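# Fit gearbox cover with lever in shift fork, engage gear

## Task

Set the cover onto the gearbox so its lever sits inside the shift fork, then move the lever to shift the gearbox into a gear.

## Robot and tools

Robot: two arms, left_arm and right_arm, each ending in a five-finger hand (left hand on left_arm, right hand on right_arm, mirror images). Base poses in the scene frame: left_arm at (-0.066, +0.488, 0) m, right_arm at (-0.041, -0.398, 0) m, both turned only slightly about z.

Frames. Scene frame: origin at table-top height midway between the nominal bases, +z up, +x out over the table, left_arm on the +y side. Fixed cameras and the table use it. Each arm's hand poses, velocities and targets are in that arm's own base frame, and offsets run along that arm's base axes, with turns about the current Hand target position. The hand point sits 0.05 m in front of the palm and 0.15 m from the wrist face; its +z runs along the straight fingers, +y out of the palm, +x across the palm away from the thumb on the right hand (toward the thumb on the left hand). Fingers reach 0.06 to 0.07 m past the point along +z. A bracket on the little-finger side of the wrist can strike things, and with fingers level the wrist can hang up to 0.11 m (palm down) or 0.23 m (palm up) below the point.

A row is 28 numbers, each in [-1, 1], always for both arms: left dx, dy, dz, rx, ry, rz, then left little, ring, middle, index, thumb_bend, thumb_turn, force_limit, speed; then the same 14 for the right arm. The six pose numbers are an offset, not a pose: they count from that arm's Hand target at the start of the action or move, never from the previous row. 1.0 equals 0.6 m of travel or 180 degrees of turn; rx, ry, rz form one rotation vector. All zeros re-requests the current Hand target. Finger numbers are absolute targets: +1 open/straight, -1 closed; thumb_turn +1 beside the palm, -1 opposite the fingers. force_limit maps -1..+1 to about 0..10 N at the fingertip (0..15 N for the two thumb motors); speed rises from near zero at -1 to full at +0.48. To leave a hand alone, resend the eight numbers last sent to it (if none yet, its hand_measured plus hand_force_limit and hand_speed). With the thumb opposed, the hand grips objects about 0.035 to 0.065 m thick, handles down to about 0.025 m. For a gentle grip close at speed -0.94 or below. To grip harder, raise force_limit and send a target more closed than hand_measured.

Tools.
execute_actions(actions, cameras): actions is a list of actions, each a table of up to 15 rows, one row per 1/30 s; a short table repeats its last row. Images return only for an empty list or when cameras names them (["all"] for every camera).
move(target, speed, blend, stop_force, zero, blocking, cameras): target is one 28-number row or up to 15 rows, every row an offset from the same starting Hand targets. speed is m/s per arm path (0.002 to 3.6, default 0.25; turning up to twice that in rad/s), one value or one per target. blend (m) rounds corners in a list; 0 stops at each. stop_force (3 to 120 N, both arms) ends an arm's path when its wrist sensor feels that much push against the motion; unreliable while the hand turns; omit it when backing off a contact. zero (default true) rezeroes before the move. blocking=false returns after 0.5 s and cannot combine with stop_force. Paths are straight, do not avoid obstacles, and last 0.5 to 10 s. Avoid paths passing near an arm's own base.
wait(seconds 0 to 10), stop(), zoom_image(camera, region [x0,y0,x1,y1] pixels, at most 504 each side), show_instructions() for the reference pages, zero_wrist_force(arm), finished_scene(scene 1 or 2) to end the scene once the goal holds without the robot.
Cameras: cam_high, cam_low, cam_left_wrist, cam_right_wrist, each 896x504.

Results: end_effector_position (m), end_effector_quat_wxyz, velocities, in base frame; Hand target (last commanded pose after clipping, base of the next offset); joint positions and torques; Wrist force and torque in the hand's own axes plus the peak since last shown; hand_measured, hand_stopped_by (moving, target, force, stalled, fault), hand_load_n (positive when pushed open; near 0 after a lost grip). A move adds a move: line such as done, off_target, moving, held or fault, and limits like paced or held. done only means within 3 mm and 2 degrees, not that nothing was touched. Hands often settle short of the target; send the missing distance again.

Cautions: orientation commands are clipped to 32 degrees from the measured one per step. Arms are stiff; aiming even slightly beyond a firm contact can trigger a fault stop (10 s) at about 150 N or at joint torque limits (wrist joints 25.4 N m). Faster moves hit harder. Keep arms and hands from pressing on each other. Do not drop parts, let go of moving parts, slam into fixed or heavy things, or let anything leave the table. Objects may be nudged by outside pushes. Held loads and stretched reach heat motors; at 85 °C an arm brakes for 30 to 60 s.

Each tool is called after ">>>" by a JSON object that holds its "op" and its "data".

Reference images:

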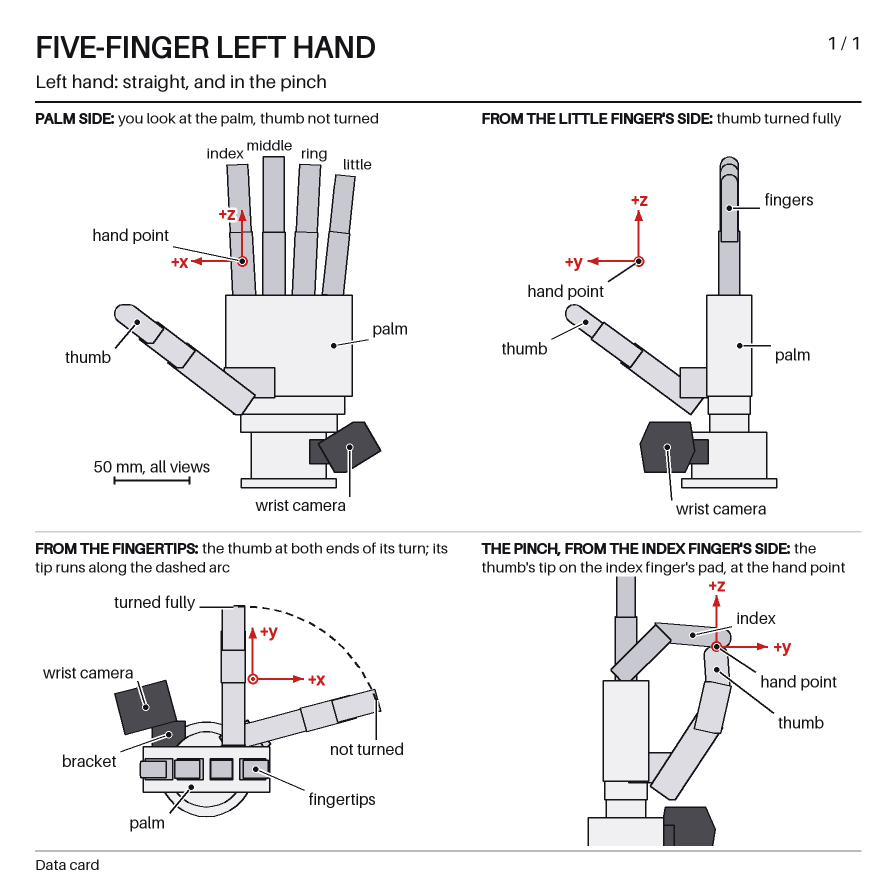

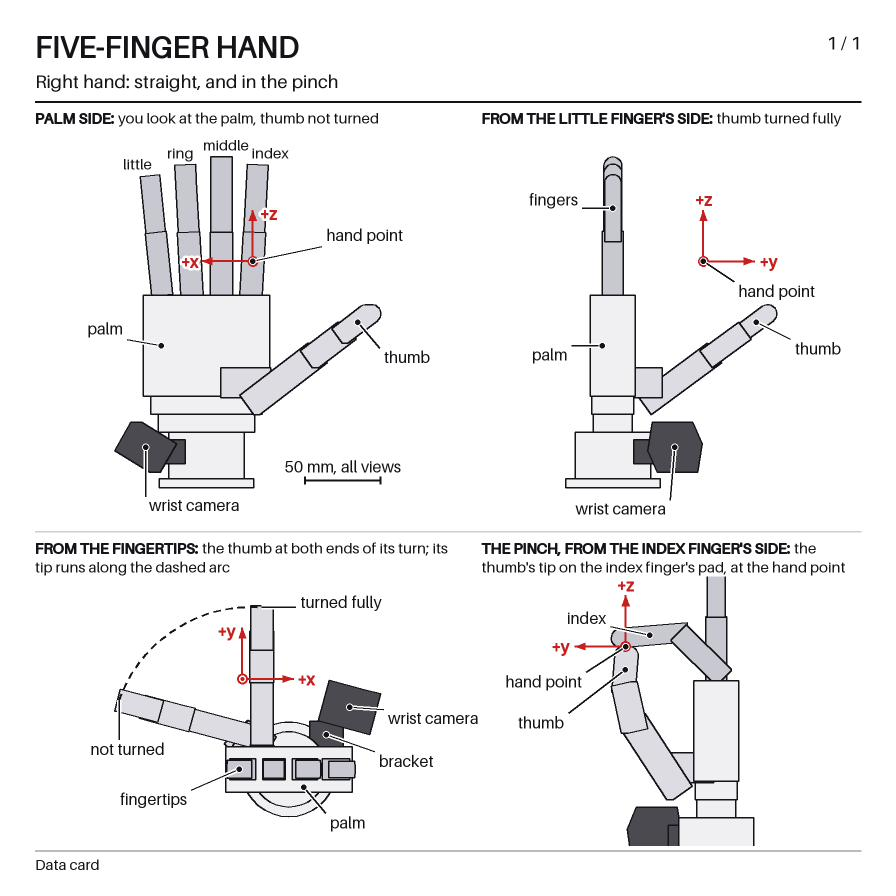

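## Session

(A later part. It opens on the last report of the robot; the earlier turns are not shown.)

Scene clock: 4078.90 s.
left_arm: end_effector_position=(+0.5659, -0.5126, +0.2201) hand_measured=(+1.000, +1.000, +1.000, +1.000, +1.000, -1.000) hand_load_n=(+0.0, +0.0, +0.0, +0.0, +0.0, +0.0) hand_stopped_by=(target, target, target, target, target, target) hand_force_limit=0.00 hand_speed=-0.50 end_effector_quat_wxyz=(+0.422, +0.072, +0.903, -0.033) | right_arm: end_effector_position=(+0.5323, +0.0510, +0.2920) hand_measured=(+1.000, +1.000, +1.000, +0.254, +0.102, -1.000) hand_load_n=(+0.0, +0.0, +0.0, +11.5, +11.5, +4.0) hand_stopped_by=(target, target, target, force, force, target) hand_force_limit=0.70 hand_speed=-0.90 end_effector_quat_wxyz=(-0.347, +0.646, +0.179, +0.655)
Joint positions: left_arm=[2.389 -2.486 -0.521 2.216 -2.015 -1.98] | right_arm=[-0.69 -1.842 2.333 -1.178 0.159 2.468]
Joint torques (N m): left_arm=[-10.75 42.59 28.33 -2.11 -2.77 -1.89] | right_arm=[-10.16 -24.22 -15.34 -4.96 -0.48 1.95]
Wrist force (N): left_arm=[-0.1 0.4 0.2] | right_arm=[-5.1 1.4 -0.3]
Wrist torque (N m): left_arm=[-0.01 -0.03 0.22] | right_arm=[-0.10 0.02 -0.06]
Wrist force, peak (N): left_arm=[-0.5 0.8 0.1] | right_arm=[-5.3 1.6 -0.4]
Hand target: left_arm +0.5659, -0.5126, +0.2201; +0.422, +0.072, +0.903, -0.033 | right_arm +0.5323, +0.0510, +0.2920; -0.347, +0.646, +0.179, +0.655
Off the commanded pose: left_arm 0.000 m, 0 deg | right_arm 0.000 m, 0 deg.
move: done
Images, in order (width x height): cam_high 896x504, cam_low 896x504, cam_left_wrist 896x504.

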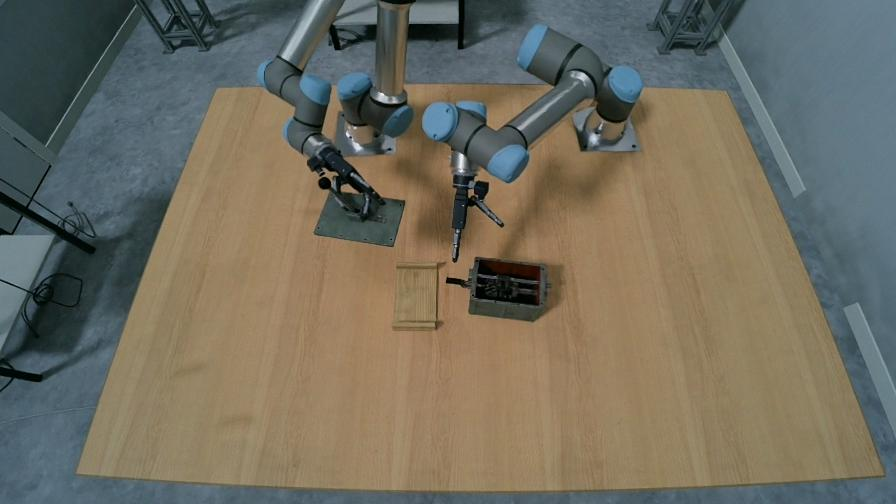

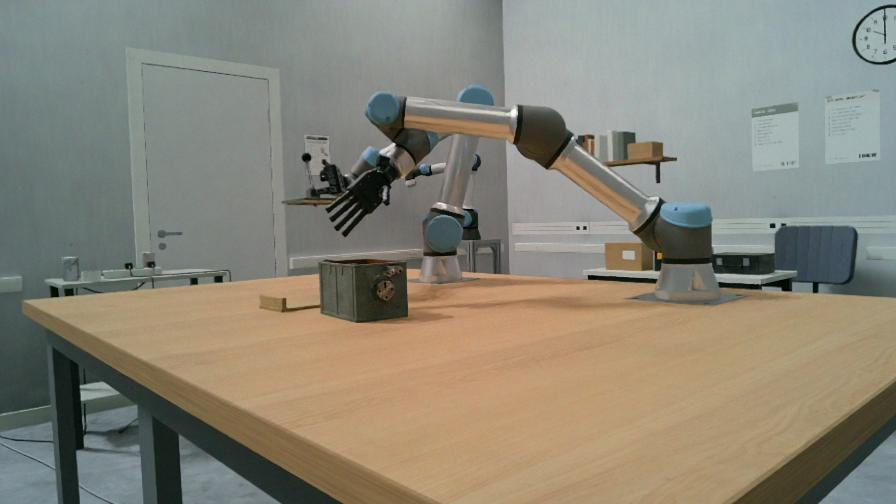

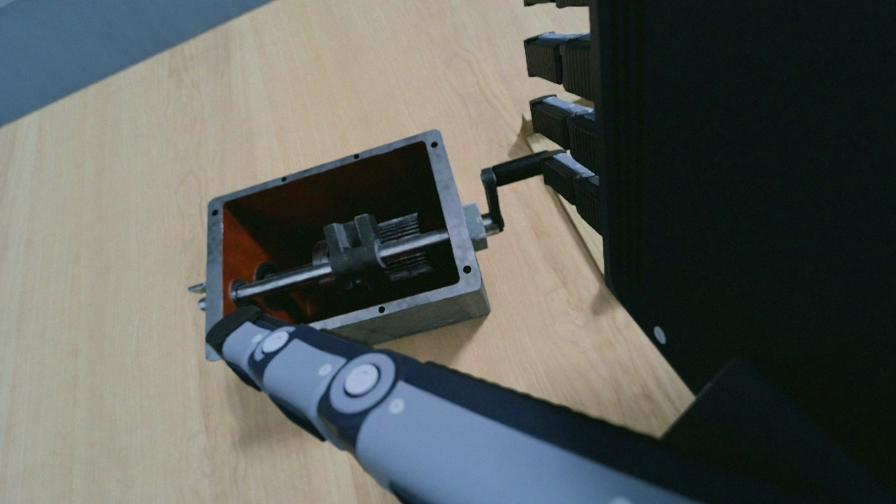

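>>> {"op": "move", "data": {"target": [0.0182,0.0155,-0.0908,0,0,0, 1,1,1,1,1,-1,0,-0.5, 0,0,0,0,0,0, 1,1,1,-0.5,-0.5,-1,0.7,-0.9], "speed": 0.1, "stop_force": 5, "cameras": ["cam_left_wrist", "cam_high", "cam_low"]}}

>>> {"op": "zoom_image", "data": {"camera": "cam_left_wrist", "region": [380, 100, 620, 260]}}

Scene clock: 4131.37 s.
left_arm: end_effector_position=(+0.5768, -0.5033, +0.1656) hand_measured=(+1.000, +1.000, +1.000, +1.000, +1.000, -1.000) hand_load_n=(+0.0, +0.0, +0.0, +0.0, +0.0, +0.5) hand_stopped_by=(target, target, target, target, target, target) hand_force_limit=0.00 hand_speed=-0.50 end_effector_quat_wxyz=(+0.422, +0.072, +0.903, -0.033) | right_arm: end_effector_position=(+0.5323, +0.0510, +0.2920) hand_measured=(+1.000, +1.000, +1.000, +0.254, +0.102, -1.000) hand_load_n=(+0.0, +0.0, +0.0, +11.5, +11.5, +4.5) hand_stopped_by=(target, target, target, force, force, target) hand_force_limit=0.70 hand_speed=-0.90 end_effector_quat_wxyz=(-0.347, +0.646, +0.179, +0.655)
Joint positions: left_arm=[2.41 -2.466 -0.695 2.377 -1.999 -1.963] | right_arm=[-0.69 -1.842 2.333 -1.178 0.159 2.468]
Joint torques (N m): left_arm=[10.23 60.53 9.59 0.8 2.03 2.62] | right_arm=[-11.68 -23.74 -15.37 -4.77 -0.56 1.9]
Wrist force (N): left_arm=[-0.4 0.1 0.2] | right_arm=[-5.1 1.3 -0.3]
Wrist torque (N m): left_arm=[-0.06 0.01 0.03] | right_arm=[-0.11 0.02 -0.06]
Wrist force, peak (N): left_arm=[0.1 0.2 0.9] | right_arm=[-5.5 1.2 -0.1]
Hand target: left_arm +0.5768, -0.5033, +0.1656; +0.422, +0.072, +0.903, -0.033 | right_arm +0.5323, +0.0510, +0.2920; -0.347, +0.646, +0.179, +0.655
Off the commanded pose: left_arm 0.000 m, 0 deg | right_arm 0.000 m, 0 deg.
move: done
Images, in order (width x height): cam_high 896x504, cam_low 896x504, cam_left_wrist 896x504.

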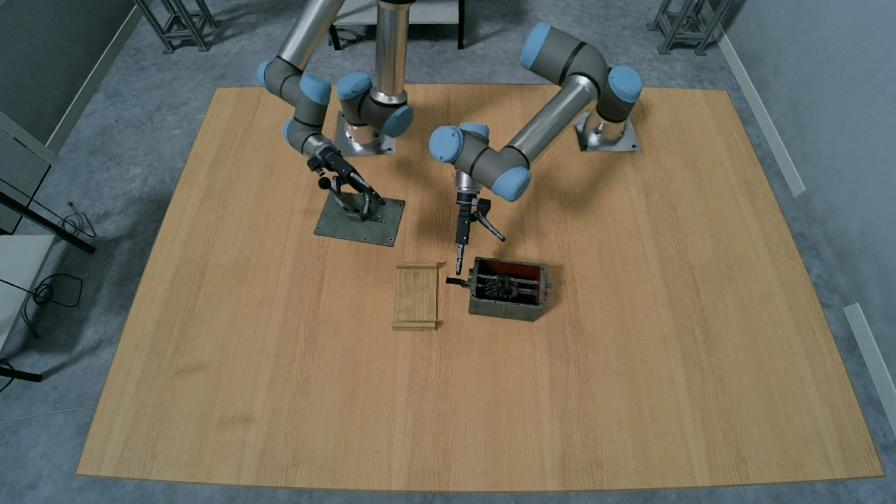

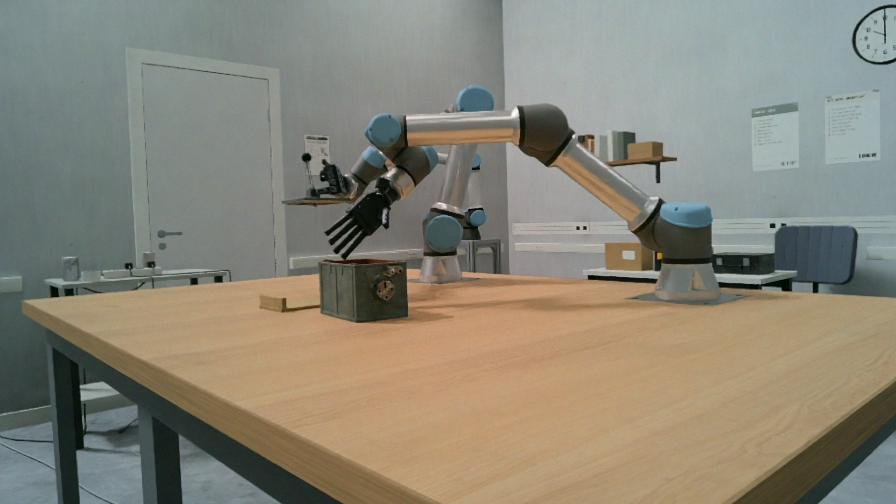

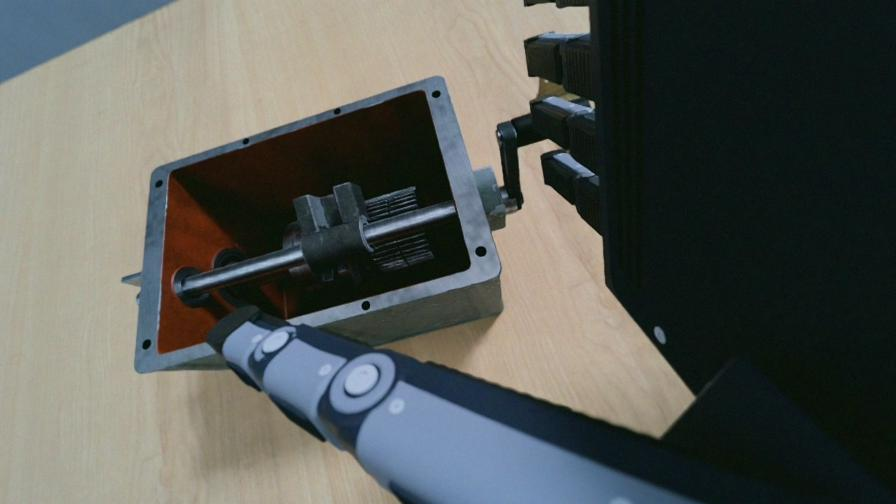

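Scaled by 2.100 from the camera's 896x504 image, which has a finer 1280x720 frame.

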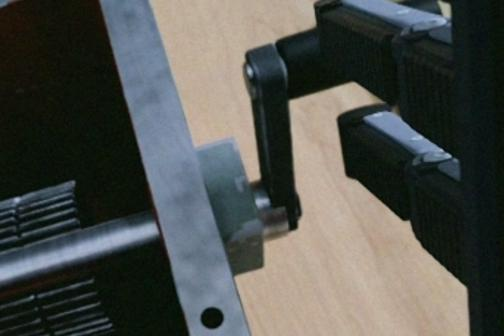

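>>> {"op": "move", "data": {"target": [0.0583,-0.002,-0.005,0,0,0, 1,1,1,1,1,-1,0,-0.5, 0,0,0,0,0,0, 1,1,1,-0.5,-0.5,-1,0.7,-0.9], "speed": 0.03, "stop_force": 5, "cameras": ["cam_left_wrist"]}}

>>> {"op": "zoom_image", "data": {"camera": "cam_left_wrist", "region": [380, 100, 620, 260]}}

>>> {"op": "zoom_image", "data": {"camera": "cam_left_wrist", "region": [260, 170, 450, 300]}}

Scene clock: 4148.83 s.
left_arm: end_effector_position=(+0.6118, -0.5045, +0.1626) hand_measured=(+1.000, +1.000, +1.000, +1.000, +1.000, -1.000) hand_load_n=(+0.0, +0.0, +0.0, +0.0, +0.0, +0.0) hand_stopped_by=(target, target, target, target, target, target) hand_force_limit=0.00 hand_speed=-0.50 end_effector_quat_wxyz=(+0.422, +0.072, +0.903, -0.033) | right_arm: end_effector_position=(+0.5323, +0.0510, +0.2920) hand_measured=(+1.000, +1.000, +1.000, +0.254, +0.102, -1.000) hand_load_n=(+0.0, +0.0, +0.0, +11.5, +11.5, +4.0) hand_stopped_by=(target, target, target, force, force, target) hand_force_limit=0.70 hand_speed=-0.90 end_effector_quat_wxyz=(-0.347, +0.646, +0.179, +0.655)
Joint positions: left_arm=[2.443 -2.556 -0.532 2.315 -1.976 -1.937] | right_arm=[-0.69 -1.842 2.333 -1.178 0.159 2.468]
Joint torques (N m): left_arm=[10.39 44.55 29.12 -1.66 1.95 2.36] | right_arm=[-10.93 -23.47 -14.85 -4.51 -0.55 2.16]
Wrist force (N): left_arm=[0.2 0.1 -0.5] | right_arm=[-5.0 1.1 -0.1]
Wrist torque (N m): left_arm=[-0.01 0.00 0.05] | right_arm=[-0.14 0.01 -0.07]
Wrist force, peak (N): left_arm=[-0.1 -0.3 -1.0] | right_arm=[-5.5 1.4 -0.3]
Hand target: left_arm +0.6118, -0.5045, +0.1626; +0.422, +0.072, +0.903, -0.033 | right_arm +0.5323, +0.0510, +0.2920; -0.347, +0.646, +0.179, +0.655
Off the commanded pose: left_arm 0.000 m, 0 deg | right_arm 0.000 m, 0 deg.
move: done
Images, in order (width x height): cam_left_wrist 896x504.

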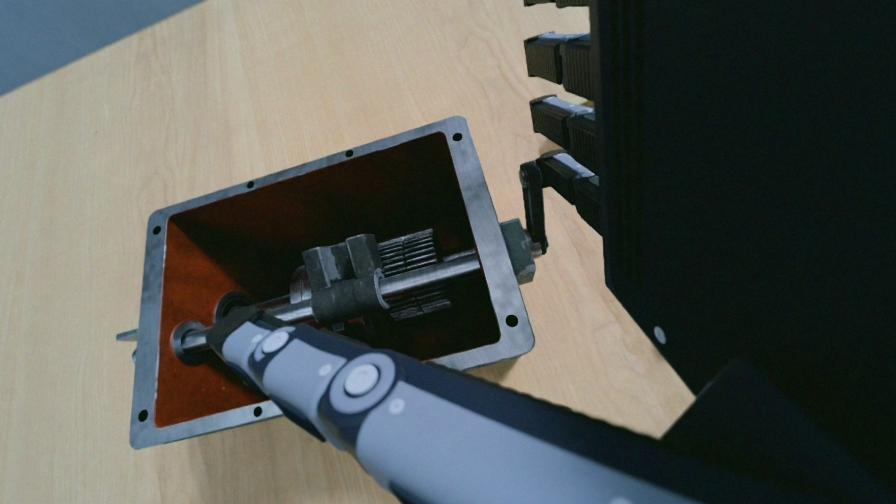

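Scaled by 2.100 from the camera's 896x504 image, which has a finer 1280x720 frame.

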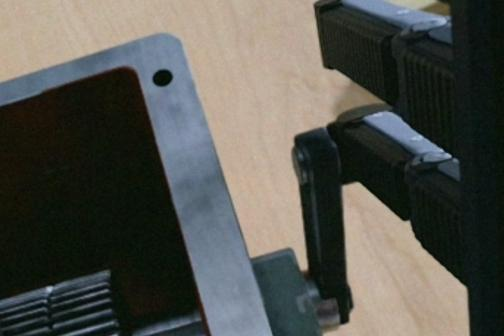

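Scaled by 2.653 from the camera's 896x504 image, which has a finer 1280x720 frame.

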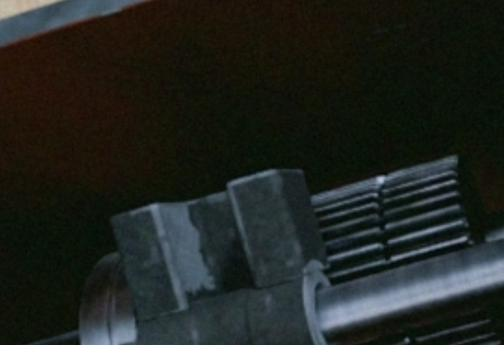

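>>> {"op": "wait", "data": {"seconds": 0.1, "cameras": ["cam_high", "cam_low", "cam_right_wrist"]}}

>>> {"op": "zoom_image", "data": {"camera": "cam_high", "region": [430, 235, 570, 335]}}

Scene clock: 4189.23 s.
left_arm: end_effector_position=(+0.6118, -0.5045, +0.1626) hand_measured=(+1.000, +1.000, +1.000, +1.000, +1.000, -1.000) hand_load_n=(+0.0, +0.0, +0.0, +0.0, +0.0, +0.0) hand_stopped_by=(target, target, target, target, target, target) hand_force_limit=0.00 hand_speed=-0.50 end_effector_quat_wxyz=(+0.422, +0.072, +0.903, -0.033) | right_arm: end_effector_position=(+0.5323, +0.0510, +0.2920) hand_measured=(+1.000, +1.000, +1.000, +0.254, +0.102, -1.000) hand_load_n=(+0.0, +0.0, +0.0, +11.5, +11.5, +4.0) hand_stopped_by=(target, target, target, force, force, target) hand_force_limit=0.70 hand_speed=-0.90 end_effector_quat_wxyz=(-0.347, +0.646, +0.179, +0.655)
Joint positions: left_arm=[2.443 -2.556 -0.532 2.315 -1.976 -1.937] | right_arm=[-0.69 -1.842 2.333 -1.178 0.159 2.468]
Joint torques (N m): left_arm=[10.38 45.11 29.15 -1.62 1.69 0.86] | right_arm=[-10.63 -23.32 -16.48 -4.46 -0.75 1.71]
Wrist force (N): left_arm=[0.6 -0.1 -0.3] | right_arm=[-5.2 1.0 -0.1]
Wrist torque (N m): left_arm=[-0.01 -0.02 0.06] | right_arm=[-0.16 0.02 -0.08]
Wrist force, peak (N): left_arm=[0.0 0.1 -1.0] | right_arm=[-5.5 1.4 -0.1]
Hand target: left_arm +0.6118, -0.5045, +0.1626; +0.422, +0.072, +0.903, -0.033 | right_arm +0.5323, +0.0510, +0.2920; -0.347, +0.646, +0.179, +0.655
Off the commanded pose: left_arm 0.000 m, 0 deg | right_arm 0.000 m, 0 deg.
wait: 0.10 s; at rest from the start
Images, in order (width x height): cam_high 896x504, cam_low 896x504, cam_right_wrist 896x504.

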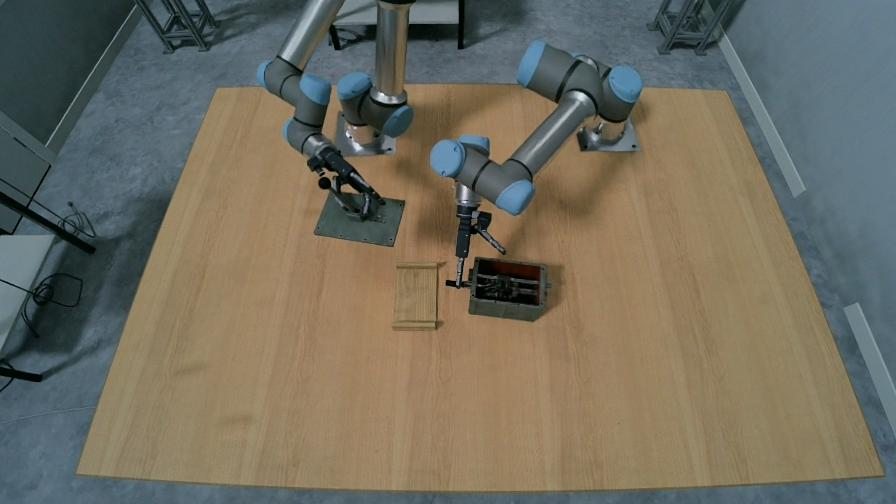

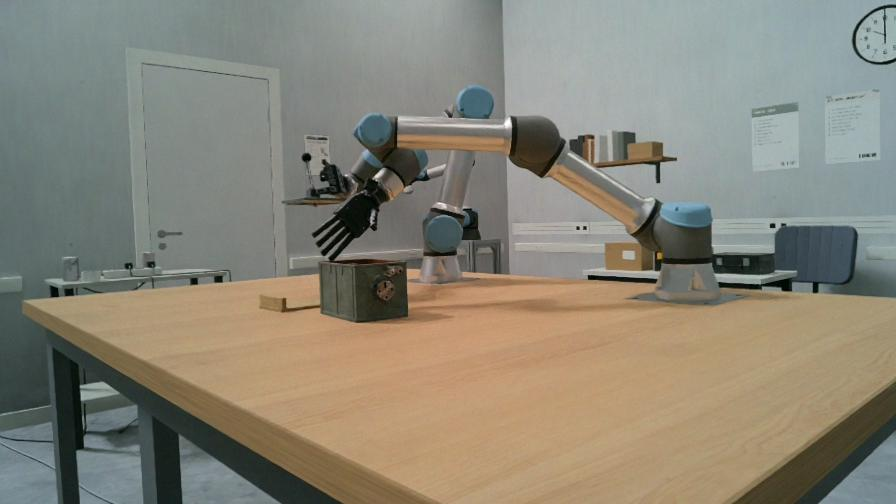

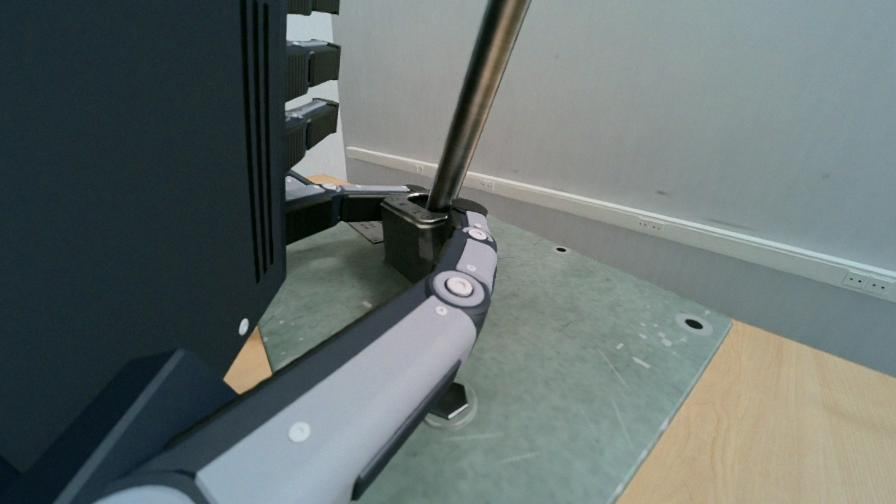

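Scaled by 3.600 from the camera's 896x504 image, which has a finer 1280x720 frame.

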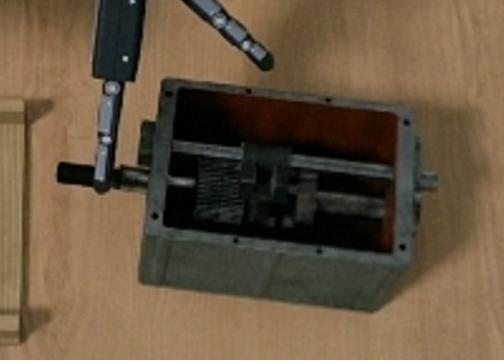

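>>> {"op": "move", "data": {"target": [[-0.0442,0.0072,0.0375,0,0,0, 1,1,1,1,1,-1,0,-0.5, 0,0,0,0,0,0, 1,1,1,-0.5,-0.5,-1,0.7,-0.9],[-0.0575,0.0077,-0.025,0,0,0, 1,1,1,1,1,-1,0,-0.5, 0,0,0,0,0,0, 1,1,1,-0.5,-0.5,-1,0.7,-0.9]], "speed": 0.08, "cameras": ["cam_left_wrist", "cam_high"]}}

>>> {"op": "zoom_image", "data": {"camera": "cam_high", "region": [430, 235, 570, 335]}}

>>> {"op": "zoom_image", "data": {"camera": "cam_left_wrist", "region": [430, 80, 620, 240]}}

Scene clock: 4221.23 s.
left_arm: end_effector_position=(+0.5773, -0.4999, +0.1476) hand_measured=(+1.000, +1.000, +1.000, +1.000, +1.000, -1.000) hand_load_n=(+0.0, +0.0, +0.0, +0.0, +0.0, +0.5) hand_stopped_by=(target, target, target, target, target, target) hand_force_limit=0.00 hand_speed=-0.50 end_effector_quat_wxyz=(+0.422, +0.072, +0.903, -0.033) | right_arm: end_effector_position=(+0.5323, +0.0510, +0.2920) hand_measured=(+1.000, +1.000, +1.000, +0.254, +0.102, -1.000) hand_load_n=(+0.0, +0.0, -0.5, +11.5, +11.5, +4.0) hand_stopped_by=(target, target, target, force, force, target) hand_force_limit=0.70 hand_speed=-0.90 end_effector_quat_wxyz=(-0.347, +0.646, +0.179, +0.655)
Joint positions: left_arm=[2.415 -2.46 -0.752 2.43 -1.996 -1.96] | right_arm=[-0.69 -1.842 2.333 -1.178 0.159 2.468]
Joint torques (N m): left_arm=[-10.89 60.02 9.87 0.7 -2.23 1.77] | right_arm=[-10.21 -25.04 -16.6 -4.76 -0.56 1.72]
Wrist force (N): left_arm=[-0.4 0.3 0.3] | right_arm=[-5.4 1.0 -0.2]
Wrist torque (N m): left_arm=[-0.04 0.00 0.21] | right_arm=[-0.16 0.07 -0.09]
Wrist force, peak (N): left_arm=[-0.4 0.7 0.7] | right_arm=[-5.4 1.4 -0.3]
Hand target: left_arm +0.5773, -0.4999, +0.1476; +0.422, +0.072, +0.903, -0.033 | right_arm +0.5323, +0.0510, +0.2920; -0.347, +0.646, +0.179, +0.655
Off the commanded pose: left_arm 0.000 m, 0 deg | right_arm 0.000 m, 0 deg.
move: done
Images, in order (width x height): cam_high 896x504, cam_left_wrist 896x504.

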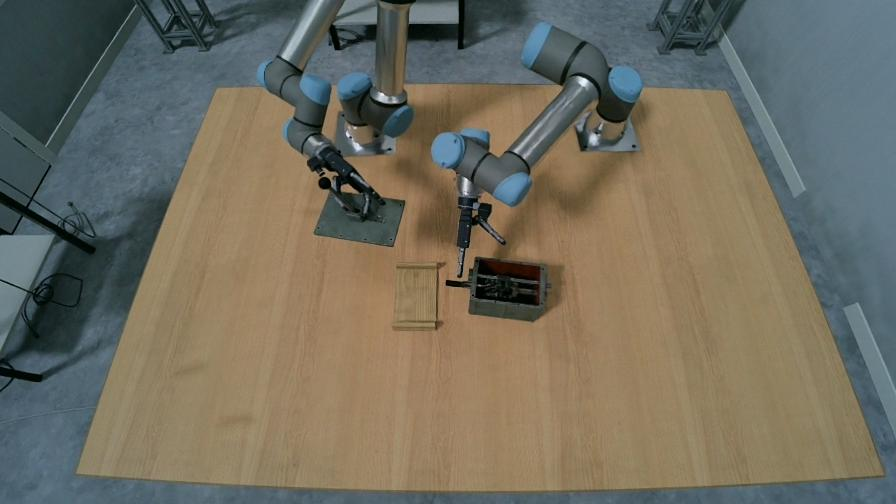

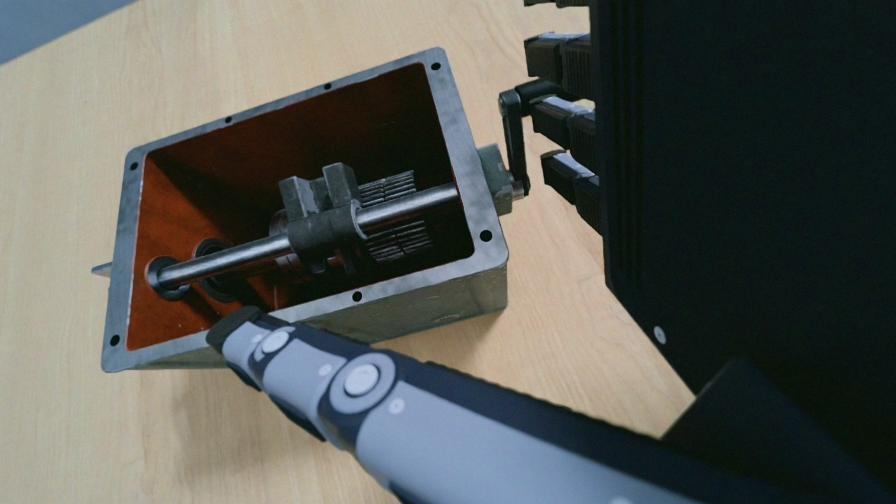

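Scaled by 3.600 from the camera's 896x504 image, which has a finer 1280x720 frame.

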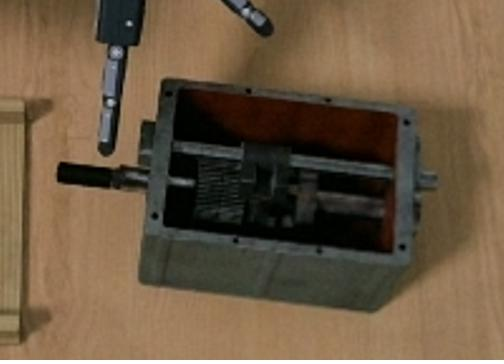

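Scaled by 2.653 from the camera's 896x504 image, which has a finer 1280x720 frame.

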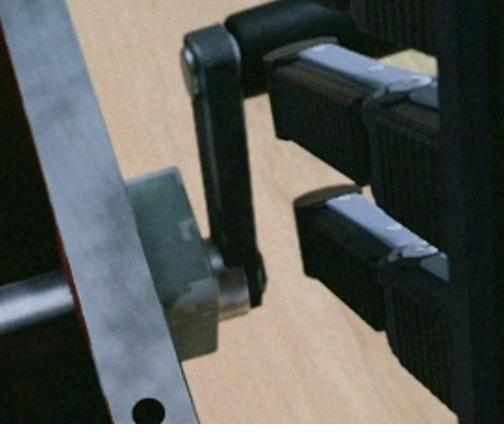

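>>> {"op": "zoom_image", "data": {"camera": "cam_left_wrist", "region": [250, 150, 400, 290]}}

>>> {"op": "zoom_image", "data": {"camera": "cam_left_wrist", "region": [255, 195, 345, 285]}}

Scaled by 3.360 from the camera's 896x504 image, which has a finer 1280x720 frame.

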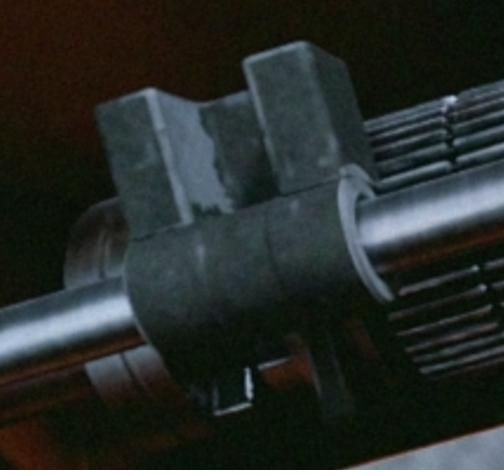

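Scaled by 5.600 from the camera's 896x504 image, which has a finer 1280x720 frame.

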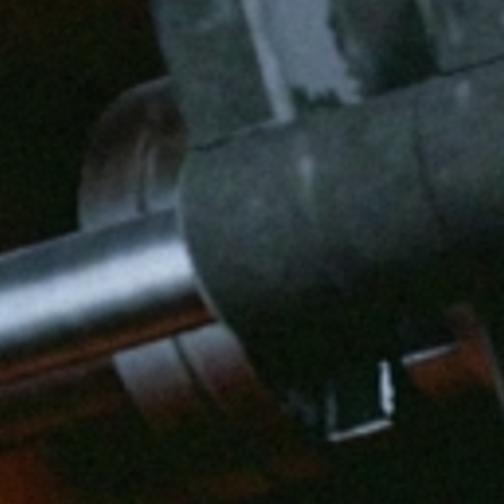

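>>> {"op": "move", "data": {"target": [[-0.0497,0.0083,0.075,0,0,0, 1,1,1,1,1,-1,0,-0.5, 0,0,0,0,0,0, 1,1,1,-0.5,-0.5,-1,0.7,-0.9],[-0.015,0.1457,0.075,0,0,0, 1,1,1,1,1,-1,0,-0.5, 0,0,0,0,0,0, 1,1,1,-0.5,-0.5,-1,0.7,-0.9]], "speed": 0.12, "blend": 0.02, "cameras": ["cam_left_wrist"]}}

>>> {"op": "zoom_image", "data": {"camera": "cam_left_wrist", "region": [380, 100, 620, 260]}}

Scene clock: 4320.73 s.
left_arm: end_effector_position=(+0.5683, -0.4125, +0.1926) hand_measured=(+1.000, +1.000, +1.000, +1.000, +1.000, -1.000) hand_load_n=(+0.5, +0.0, +0.0, +0.0, +0.0, +0.0) hand_stopped_by=(target, target, target, target, target, target) hand_force_limit=0.00 hand_speed=-0.50 end_effector_quat_wxyz=(+0.422, +0.072, +0.903, -0.033) | right_arm: end_effector_position=(+0.5323, +0.0510, +0.2920) hand_measured=(+1.000, +1.000, +1.000, +0.254, +0.102, -1.000) hand_load_n=(+0.0, +0.0, +0.0, +11.5, +11.5, +4.0) hand_stopped_by=(target, target, target, force, force, target) hand_force_limit=0.70 hand_speed=-0.90 end_effector_quat_wxyz=(-0.347, +0.646, +0.179, +0.655)
Joint positions: left_arm=[2.517 -2.215 -1.062 2.523 -1.923 -1.883] | right_arm=[-0.69 -1.842 2.333 -1.178 0.159 2.468]
Joint torques (N m): left_arm=[8.55 51.63 8.18 0.91 1.93 2.63] | right_arm=[-9.8 -23.56 -17.01 -4.6 -0.43 1.77]
Wrist force (N): left_arm=[-0.2 0.1 0.4] | right_arm=[-5.3 1.1 -0.2]
Wrist torque (N m): left_arm=[-0.05 -0.02 0.02] | right_arm=[-0.14 0.05 -0.08]
Wrist force, peak (N): left_arm=[0.2 0.0 1.0] | right_arm=[-5.5 1.4 -0.3]
Hand target: left_arm +0.5683, -0.4125, +0.1926; +0.422, +0.072, +0.903, -0.033 | right_arm +0.5323, +0.0510, +0.2920; -0.347, +0.646, +0.179, +0.655
Off the commanded pose: left_arm 0.000 m, 0 deg | right_arm 0.000 m, 0 deg.
move: done
Images, in order (width x height): cam_left_wrist 896x504.

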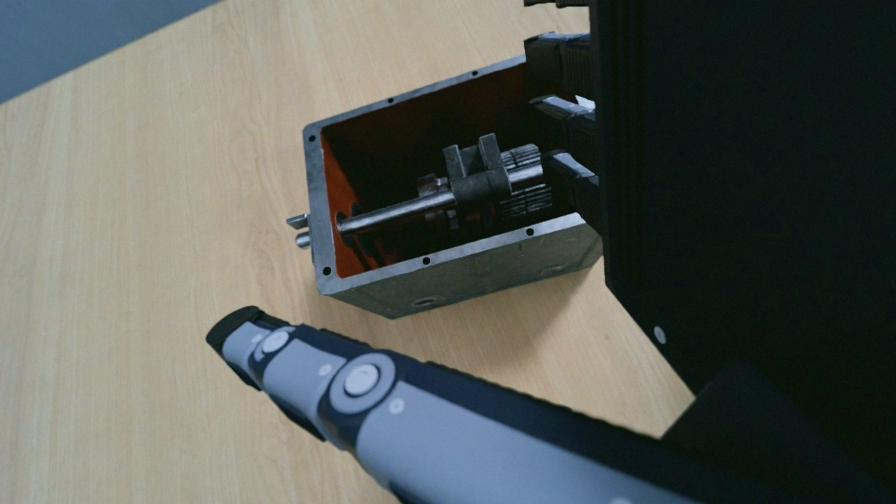

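Scaled by 2.100 from the camera's 896x504 image, which has a finer 1280x720 frame.

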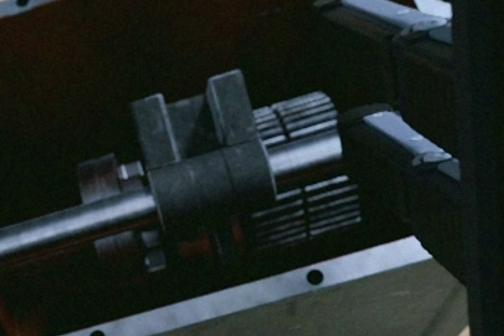

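>>> {"op": "move", "data": {"target": [0.0617,-0.0025,-0.0533,0,0,0, 1,1,1,1,1,-1,0,-0.5, 0,0,0,0,0,0, 1,1,1,-0.5,-0.5,-1,0.7,-0.9], "speed": 0.06, "stop_force": 4, "cameras": ["cam_left_wrist", "cam_high"]}}

>>> {"op": "zoom_image", "data": {"camera": "cam_left_wrist", "region": [380, 60, 620, 240]}}

>>> {"op": "zoom_image", "data": {"camera": "cam_high", "region": [460, 240, 560, 320]}}

Scene clock: 4340.60 s.
left_arm: end_effector_position=(+0.6053, -0.4140, +0.1606) hand_measured=(+1.000, +1.000, +1.000, +1.000, +1.000, -1.000) hand_load_n=(+0.0, +0.0, +0.0, +0.0, +0.0, +0.0) hand_stopped_by=(target, target, target, target, target, target) hand_force_limit=0.00 hand_speed=-0.50 end_effector_quat_wxyz=(+0.422, +0.072, +0.903, -0.033) | right_arm: end_effector_position=(+0.5323, +0.0510, +0.2920) hand_measured=(+1.000, +1.000, +1.000, +0.254, +0.102, -1.000) hand_load_n=(+0.0, +0.0, +0.0, +11.5, +11.5, +4.0) hand_stopped_by=(target, target, target, force, force, target) hand_force_limit=0.70 hand_speed=-0.90 end_effector_quat_wxyz=(-0.347, +0.646, +0.179, +0.655)
Joint positions: left_arm=[2.551 -2.298 -1.001 2.554 -1.898 -1.858] | right_arm=[-0.69 -1.842 2.333 -1.178 0.159 2.468]
Joint torques (N m): left_arm=[9.51 38.49 28.69 0.88 2.19 2.49] | right_arm=[-12 -24.43 -16.41 -4.31 -0.46 1.82]
Wrist force (N): left_arm=[-0.1 -0.1 0.0] | right_arm=[-5.4 1.0 -0.3]
Wrist torque (N m): left_arm=[-0.07 -0.05 0.04] | right_arm=[-0.15 0.07 -0.09]
Wrist force, peak (N): left_arm=[0.0 0.0 -0.6] | right_arm=[-5.5 1.2 -0.3]
Hand target: left_arm +0.6053, -0.4140, +0.1606; +0.422, +0.072, +0.903, -0.033 | right_arm +0.5323, +0.0510, +0.2920; -0.347, +0.646, +0.179, +0.655
Off the commanded pose: left_arm 0.000 m, 0 deg | right_arm 0.000 m, 0 deg.
move: done
Images, in order (width x height): cam_high 896x504, cam_left_wrist 896x504.

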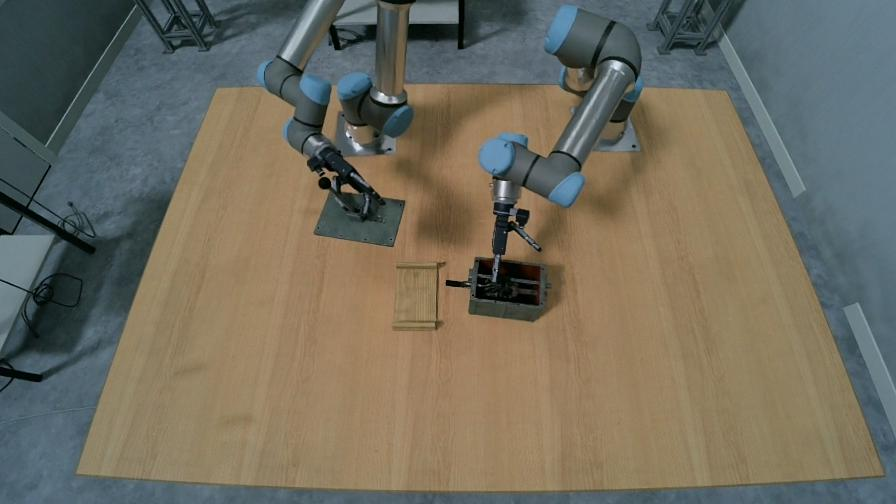

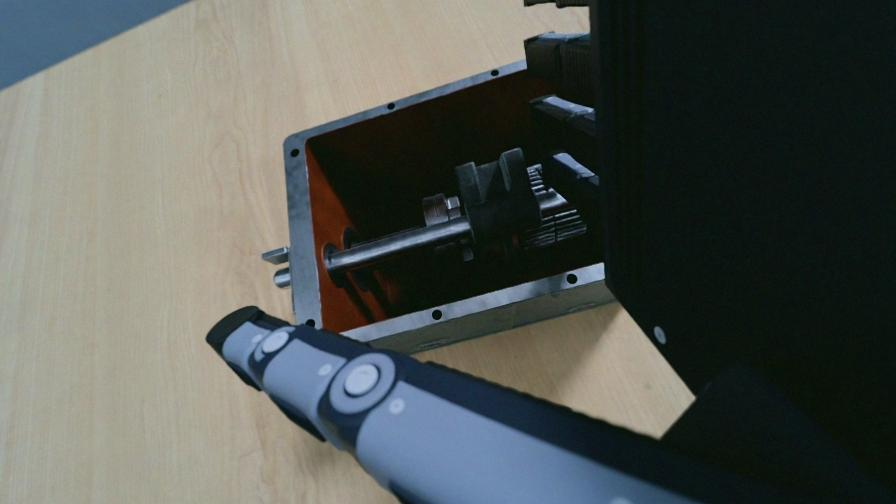

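Scaled by 2.100 from the camera's 896x504 image, which has a finer 1280x720 frame.

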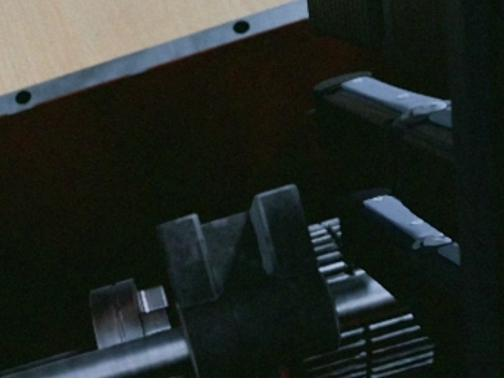

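Scaled by 5.040 from the camera's 896x504 image, which has a finer 1280x720 frame.

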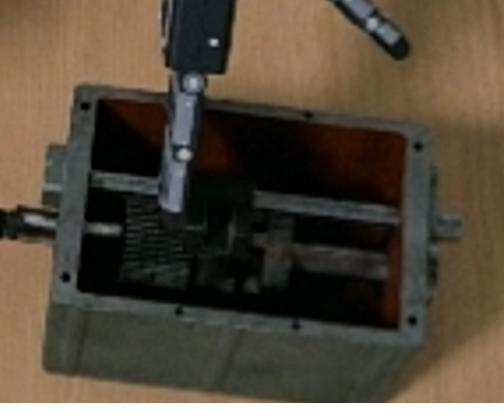

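>>> {"op": "move", "data": {"target": [0.0069,0.0428,0,0,0,0, 1,1,1,1,1,-1,0,-0.5, 0,0,0,0,0,0, 1,1,1,-0.5,-0.5,-1,0.7,-0.9], "speed": 0.015, "stop_force": 6, "cameras": ["cam_left_wrist", "cam_high"]}}

>>> {"op": "zoom_image", "data": {"camera": "cam_left_wrist", "region": [380, 60, 620, 240]}}

Scene clock: 4357.23 s.
left_arm: end_effector_position=(+0.6094, -0.3883, +0.1606) hand_measured=(+1.000, +1.000, +1.000, +1.000, +1.000, -1.000) hand_load_n=(+0.0, +0.0, +0.0, +0.0, +0.0, +0.0) hand_stopped_by=(target, target, target, target, target, target) hand_force_limit=0.00 hand_speed=-0.50 end_effector_quat_wxyz=(+0.422, +0.072, +0.903, -0.033) | right_arm: end_effector_position=(+0.5323, +0.0510, +0.2920) hand_measured=(+1.000, +1.000, +1.000, +0.254, +0.102, -1.000) hand_load_n=(+0.0, +0.0, +0.0, +11.5, +11.5, +4.0) hand_stopped_by=(target, target, target, force, force, target) hand_force_limit=0.70 hand_speed=-0.90 end_effector_quat_wxyz=(-0.347, +0.646, +0.179, +0.655)
Joint positions: left_arm=[2.591 -2.254 -1.076 2.593 -1.868 -1.83] | right_arm=[-0.69 -1.842 2.333 -1.178 0.159 2.468]
Joint torques (N m): left_arm=[9.95 53.84 9.34 0.94 2.2 2.5] | right_arm=[-9.32 -23.76 -16.49 -4.37 -0.48 1.95]
Wrist force (N): left_arm=[0.0 -0.1 -0.3] | right_arm=[-5.1 1.2 -0.3]
Wrist torque (N m): left_arm=[-0.05 -0.06 0.04] | right_arm=[-0.13 0.02 -0.07]
Wrist force, peak (N): left_arm=[-0.3 0.1 -0.3] | right_arm=[-5.4 1.4 -0.1]
Hand target: left_arm +0.6094, -0.3883, +0.1606; +0.422, +0.072, +0.903, -0.033 | right_arm +0.5323, +0.0510, +0.2920; -0.347, +0.646, +0.179, +0.655
Off the commanded pose: left_arm 0.000 m, 0 deg | right_arm 0.000 m, 0 deg.
move: done
Images, in order (width x height): cam_high 896x504, cam_left_wrist 896x504.

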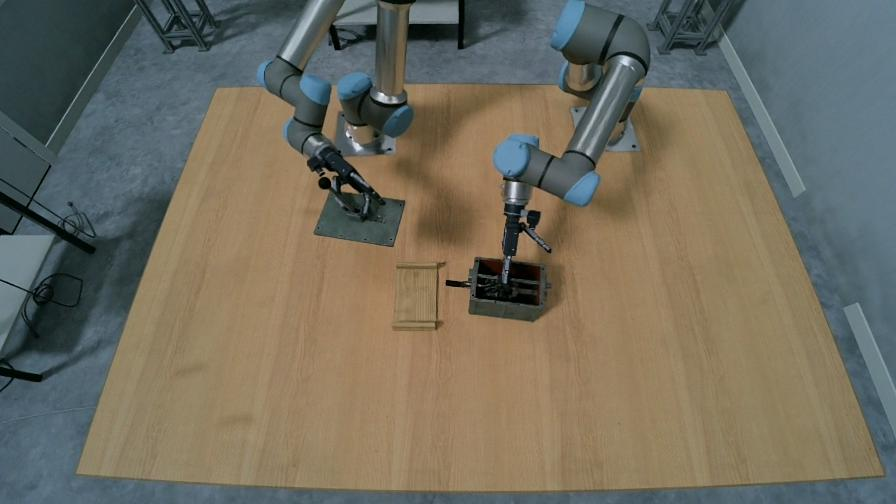

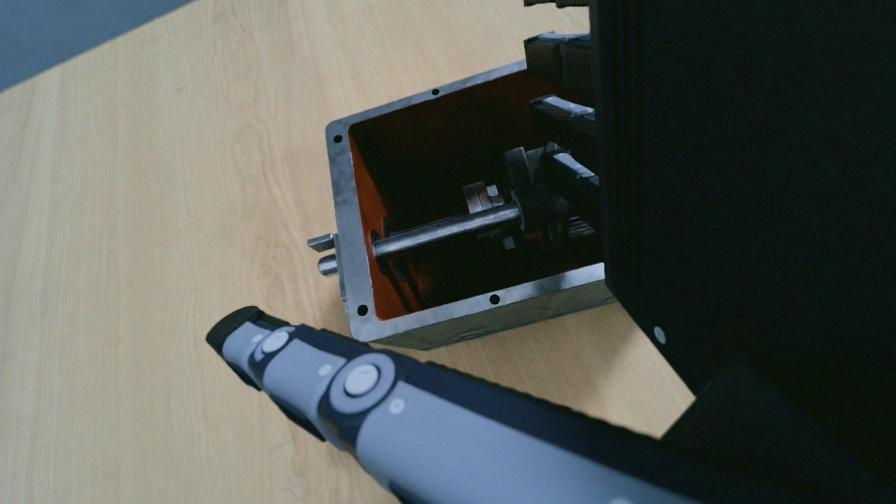

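Scaled by 2.100 from the camera's 896x504 image, which has a finer 1280x720 frame.

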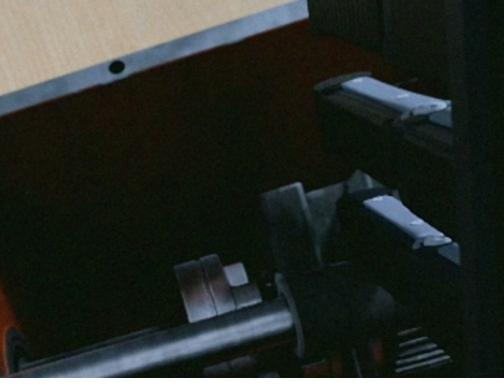

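>>> {"op": "zoom_image", "data": {"camera": "cam_high", "region": [465, 240, 555, 312]}}

>>> {"op": "zoom_image", "data": {"camera": "cam_left_wrist", "region": [490, 120, 620, 240]}}

Scaled by 5.600 from the camera's 896x504 image, which has a finer 1280x720 frame.

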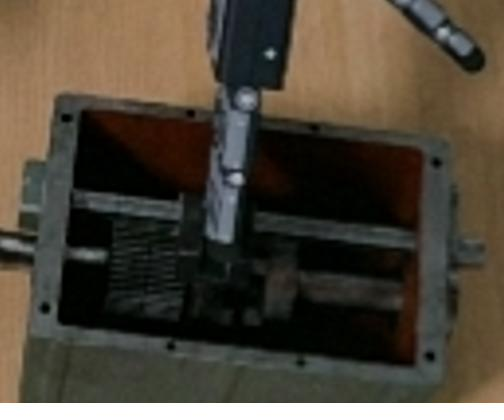

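Scaled by 3.877 from the camera's 896x504 image, which has a finer 1280x720 frame.

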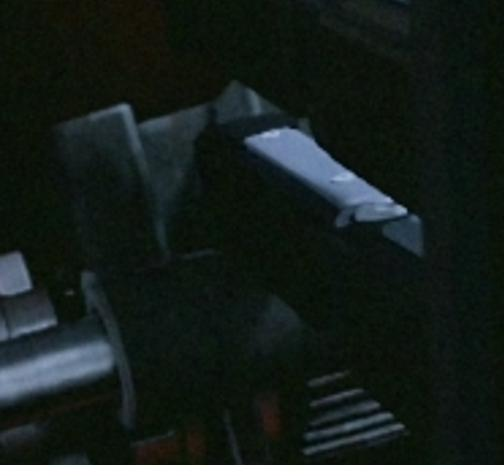

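>>> {"op": "move", "data": {"target": [0,0,-0.0333,0,0,0, 1,1,1,1,1,-1,0,-0.5, 0,0,0,0,0,0, 1,1,1,-0.5,-0.5,-1,0.7,-0.9], "speed": 0.01, "stop_force": 3, "cameras": ["cam_left_wrist"]}}

>>> {"op": "zoom_image", "data": {"camera": "cam_left_wrist", "region": [490, 100, 620, 220]}}

Scene clock: 4404.70 s.
left_arm: end_effector_position=(+0.6094, -0.3883, +0.1560) hand_measured=(+1.000, +1.000, +1.000, +1.000, +1.000, -1.000) hand_load_n=(+0.0, +0.0, +0.0, +0.0, +0.0, +0.0) hand_stopped_by=(target, target, target, target, target, target) hand_force_limit=0.00 hand_speed=-0.50 end_effector_quat_wxyz=(+0.422, +0.072, +0.903, -0.033) | right_arm: end_effector_position=(+0.5323, +0.0510, +0.2920) hand_measured=(+1.000, +1.000, +1.000, +0.254, +0.102, -1.000) hand_load_n=(+0.0, +0.0, +0.0, +11.5, +11.5, +4.0) hand_stopped_by=(target, target, target, force, force, target) hand_force_limit=0.70 hand_speed=-0.90 end_effector_quat_wxyz=(-0.347, +0.646, +0.179, +0.655)
Joint positions: left_arm=[2.591 -2.256 -1.084 2.604 -1.868 -1.83] | right_arm=[-0.69 -1.842 2.333 -1.178 0.159 2.468]
Joint torques (N m): left_arm=[9.03 52.34 27.66 -1.98 1.86 1.83] | right_arm=[-8.9 -24.54 -16.7 -4.35 -0.17 1.87]
Wrist force (N): left_arm=[-2.6 0.1 -1.0] | right_arm=[-5.3 0.9 -0.2]
Wrist torque (N m): left_arm=[-0.01 -0.17 -0.11] | right_arm=[-0.18 0.05 -0.09]
Wrist force, peak (N): left_arm=[-5.4 0.2 -3.7] | right_arm=[-5.5 1.4 -0.3]
Hand target: left_arm +0.6094, -0.3883, +0.1560; +0.422, +0.072, +0.903, -0.033 (not the last commanded pose) | right_arm +0.5323, +0.0510, +0.2920; -0.347, +0.646, +0.179, +0.655
Off the commanded pose: left_arm 0.015 m, 0 deg | right_arm 0.000 m, 0 deg.
move: contact (left_arm)
Images, in order (width x height): cam_left_wrist 896x504.

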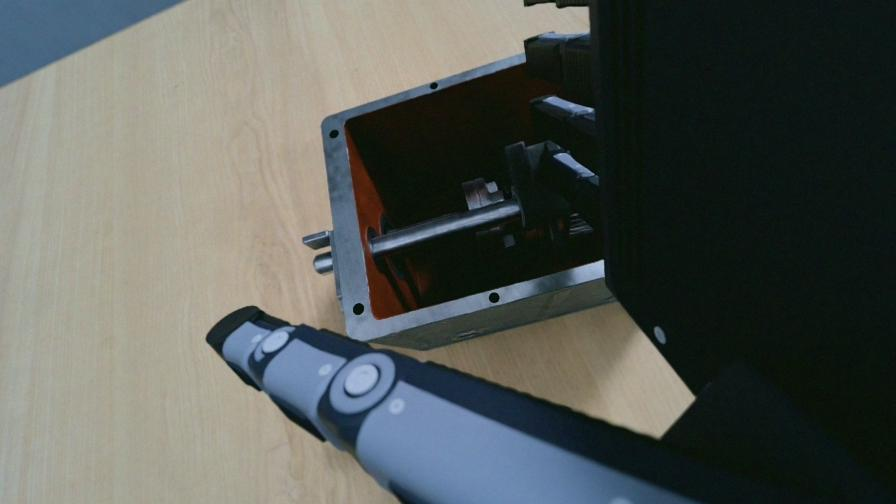

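Scaled by 3.877 from the camera's 896x504 image, which has a finer 1280x720 frame.

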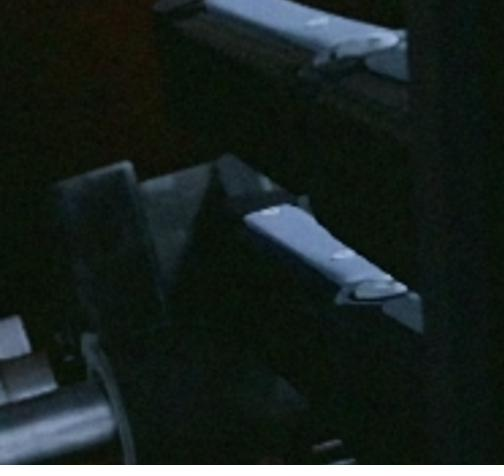

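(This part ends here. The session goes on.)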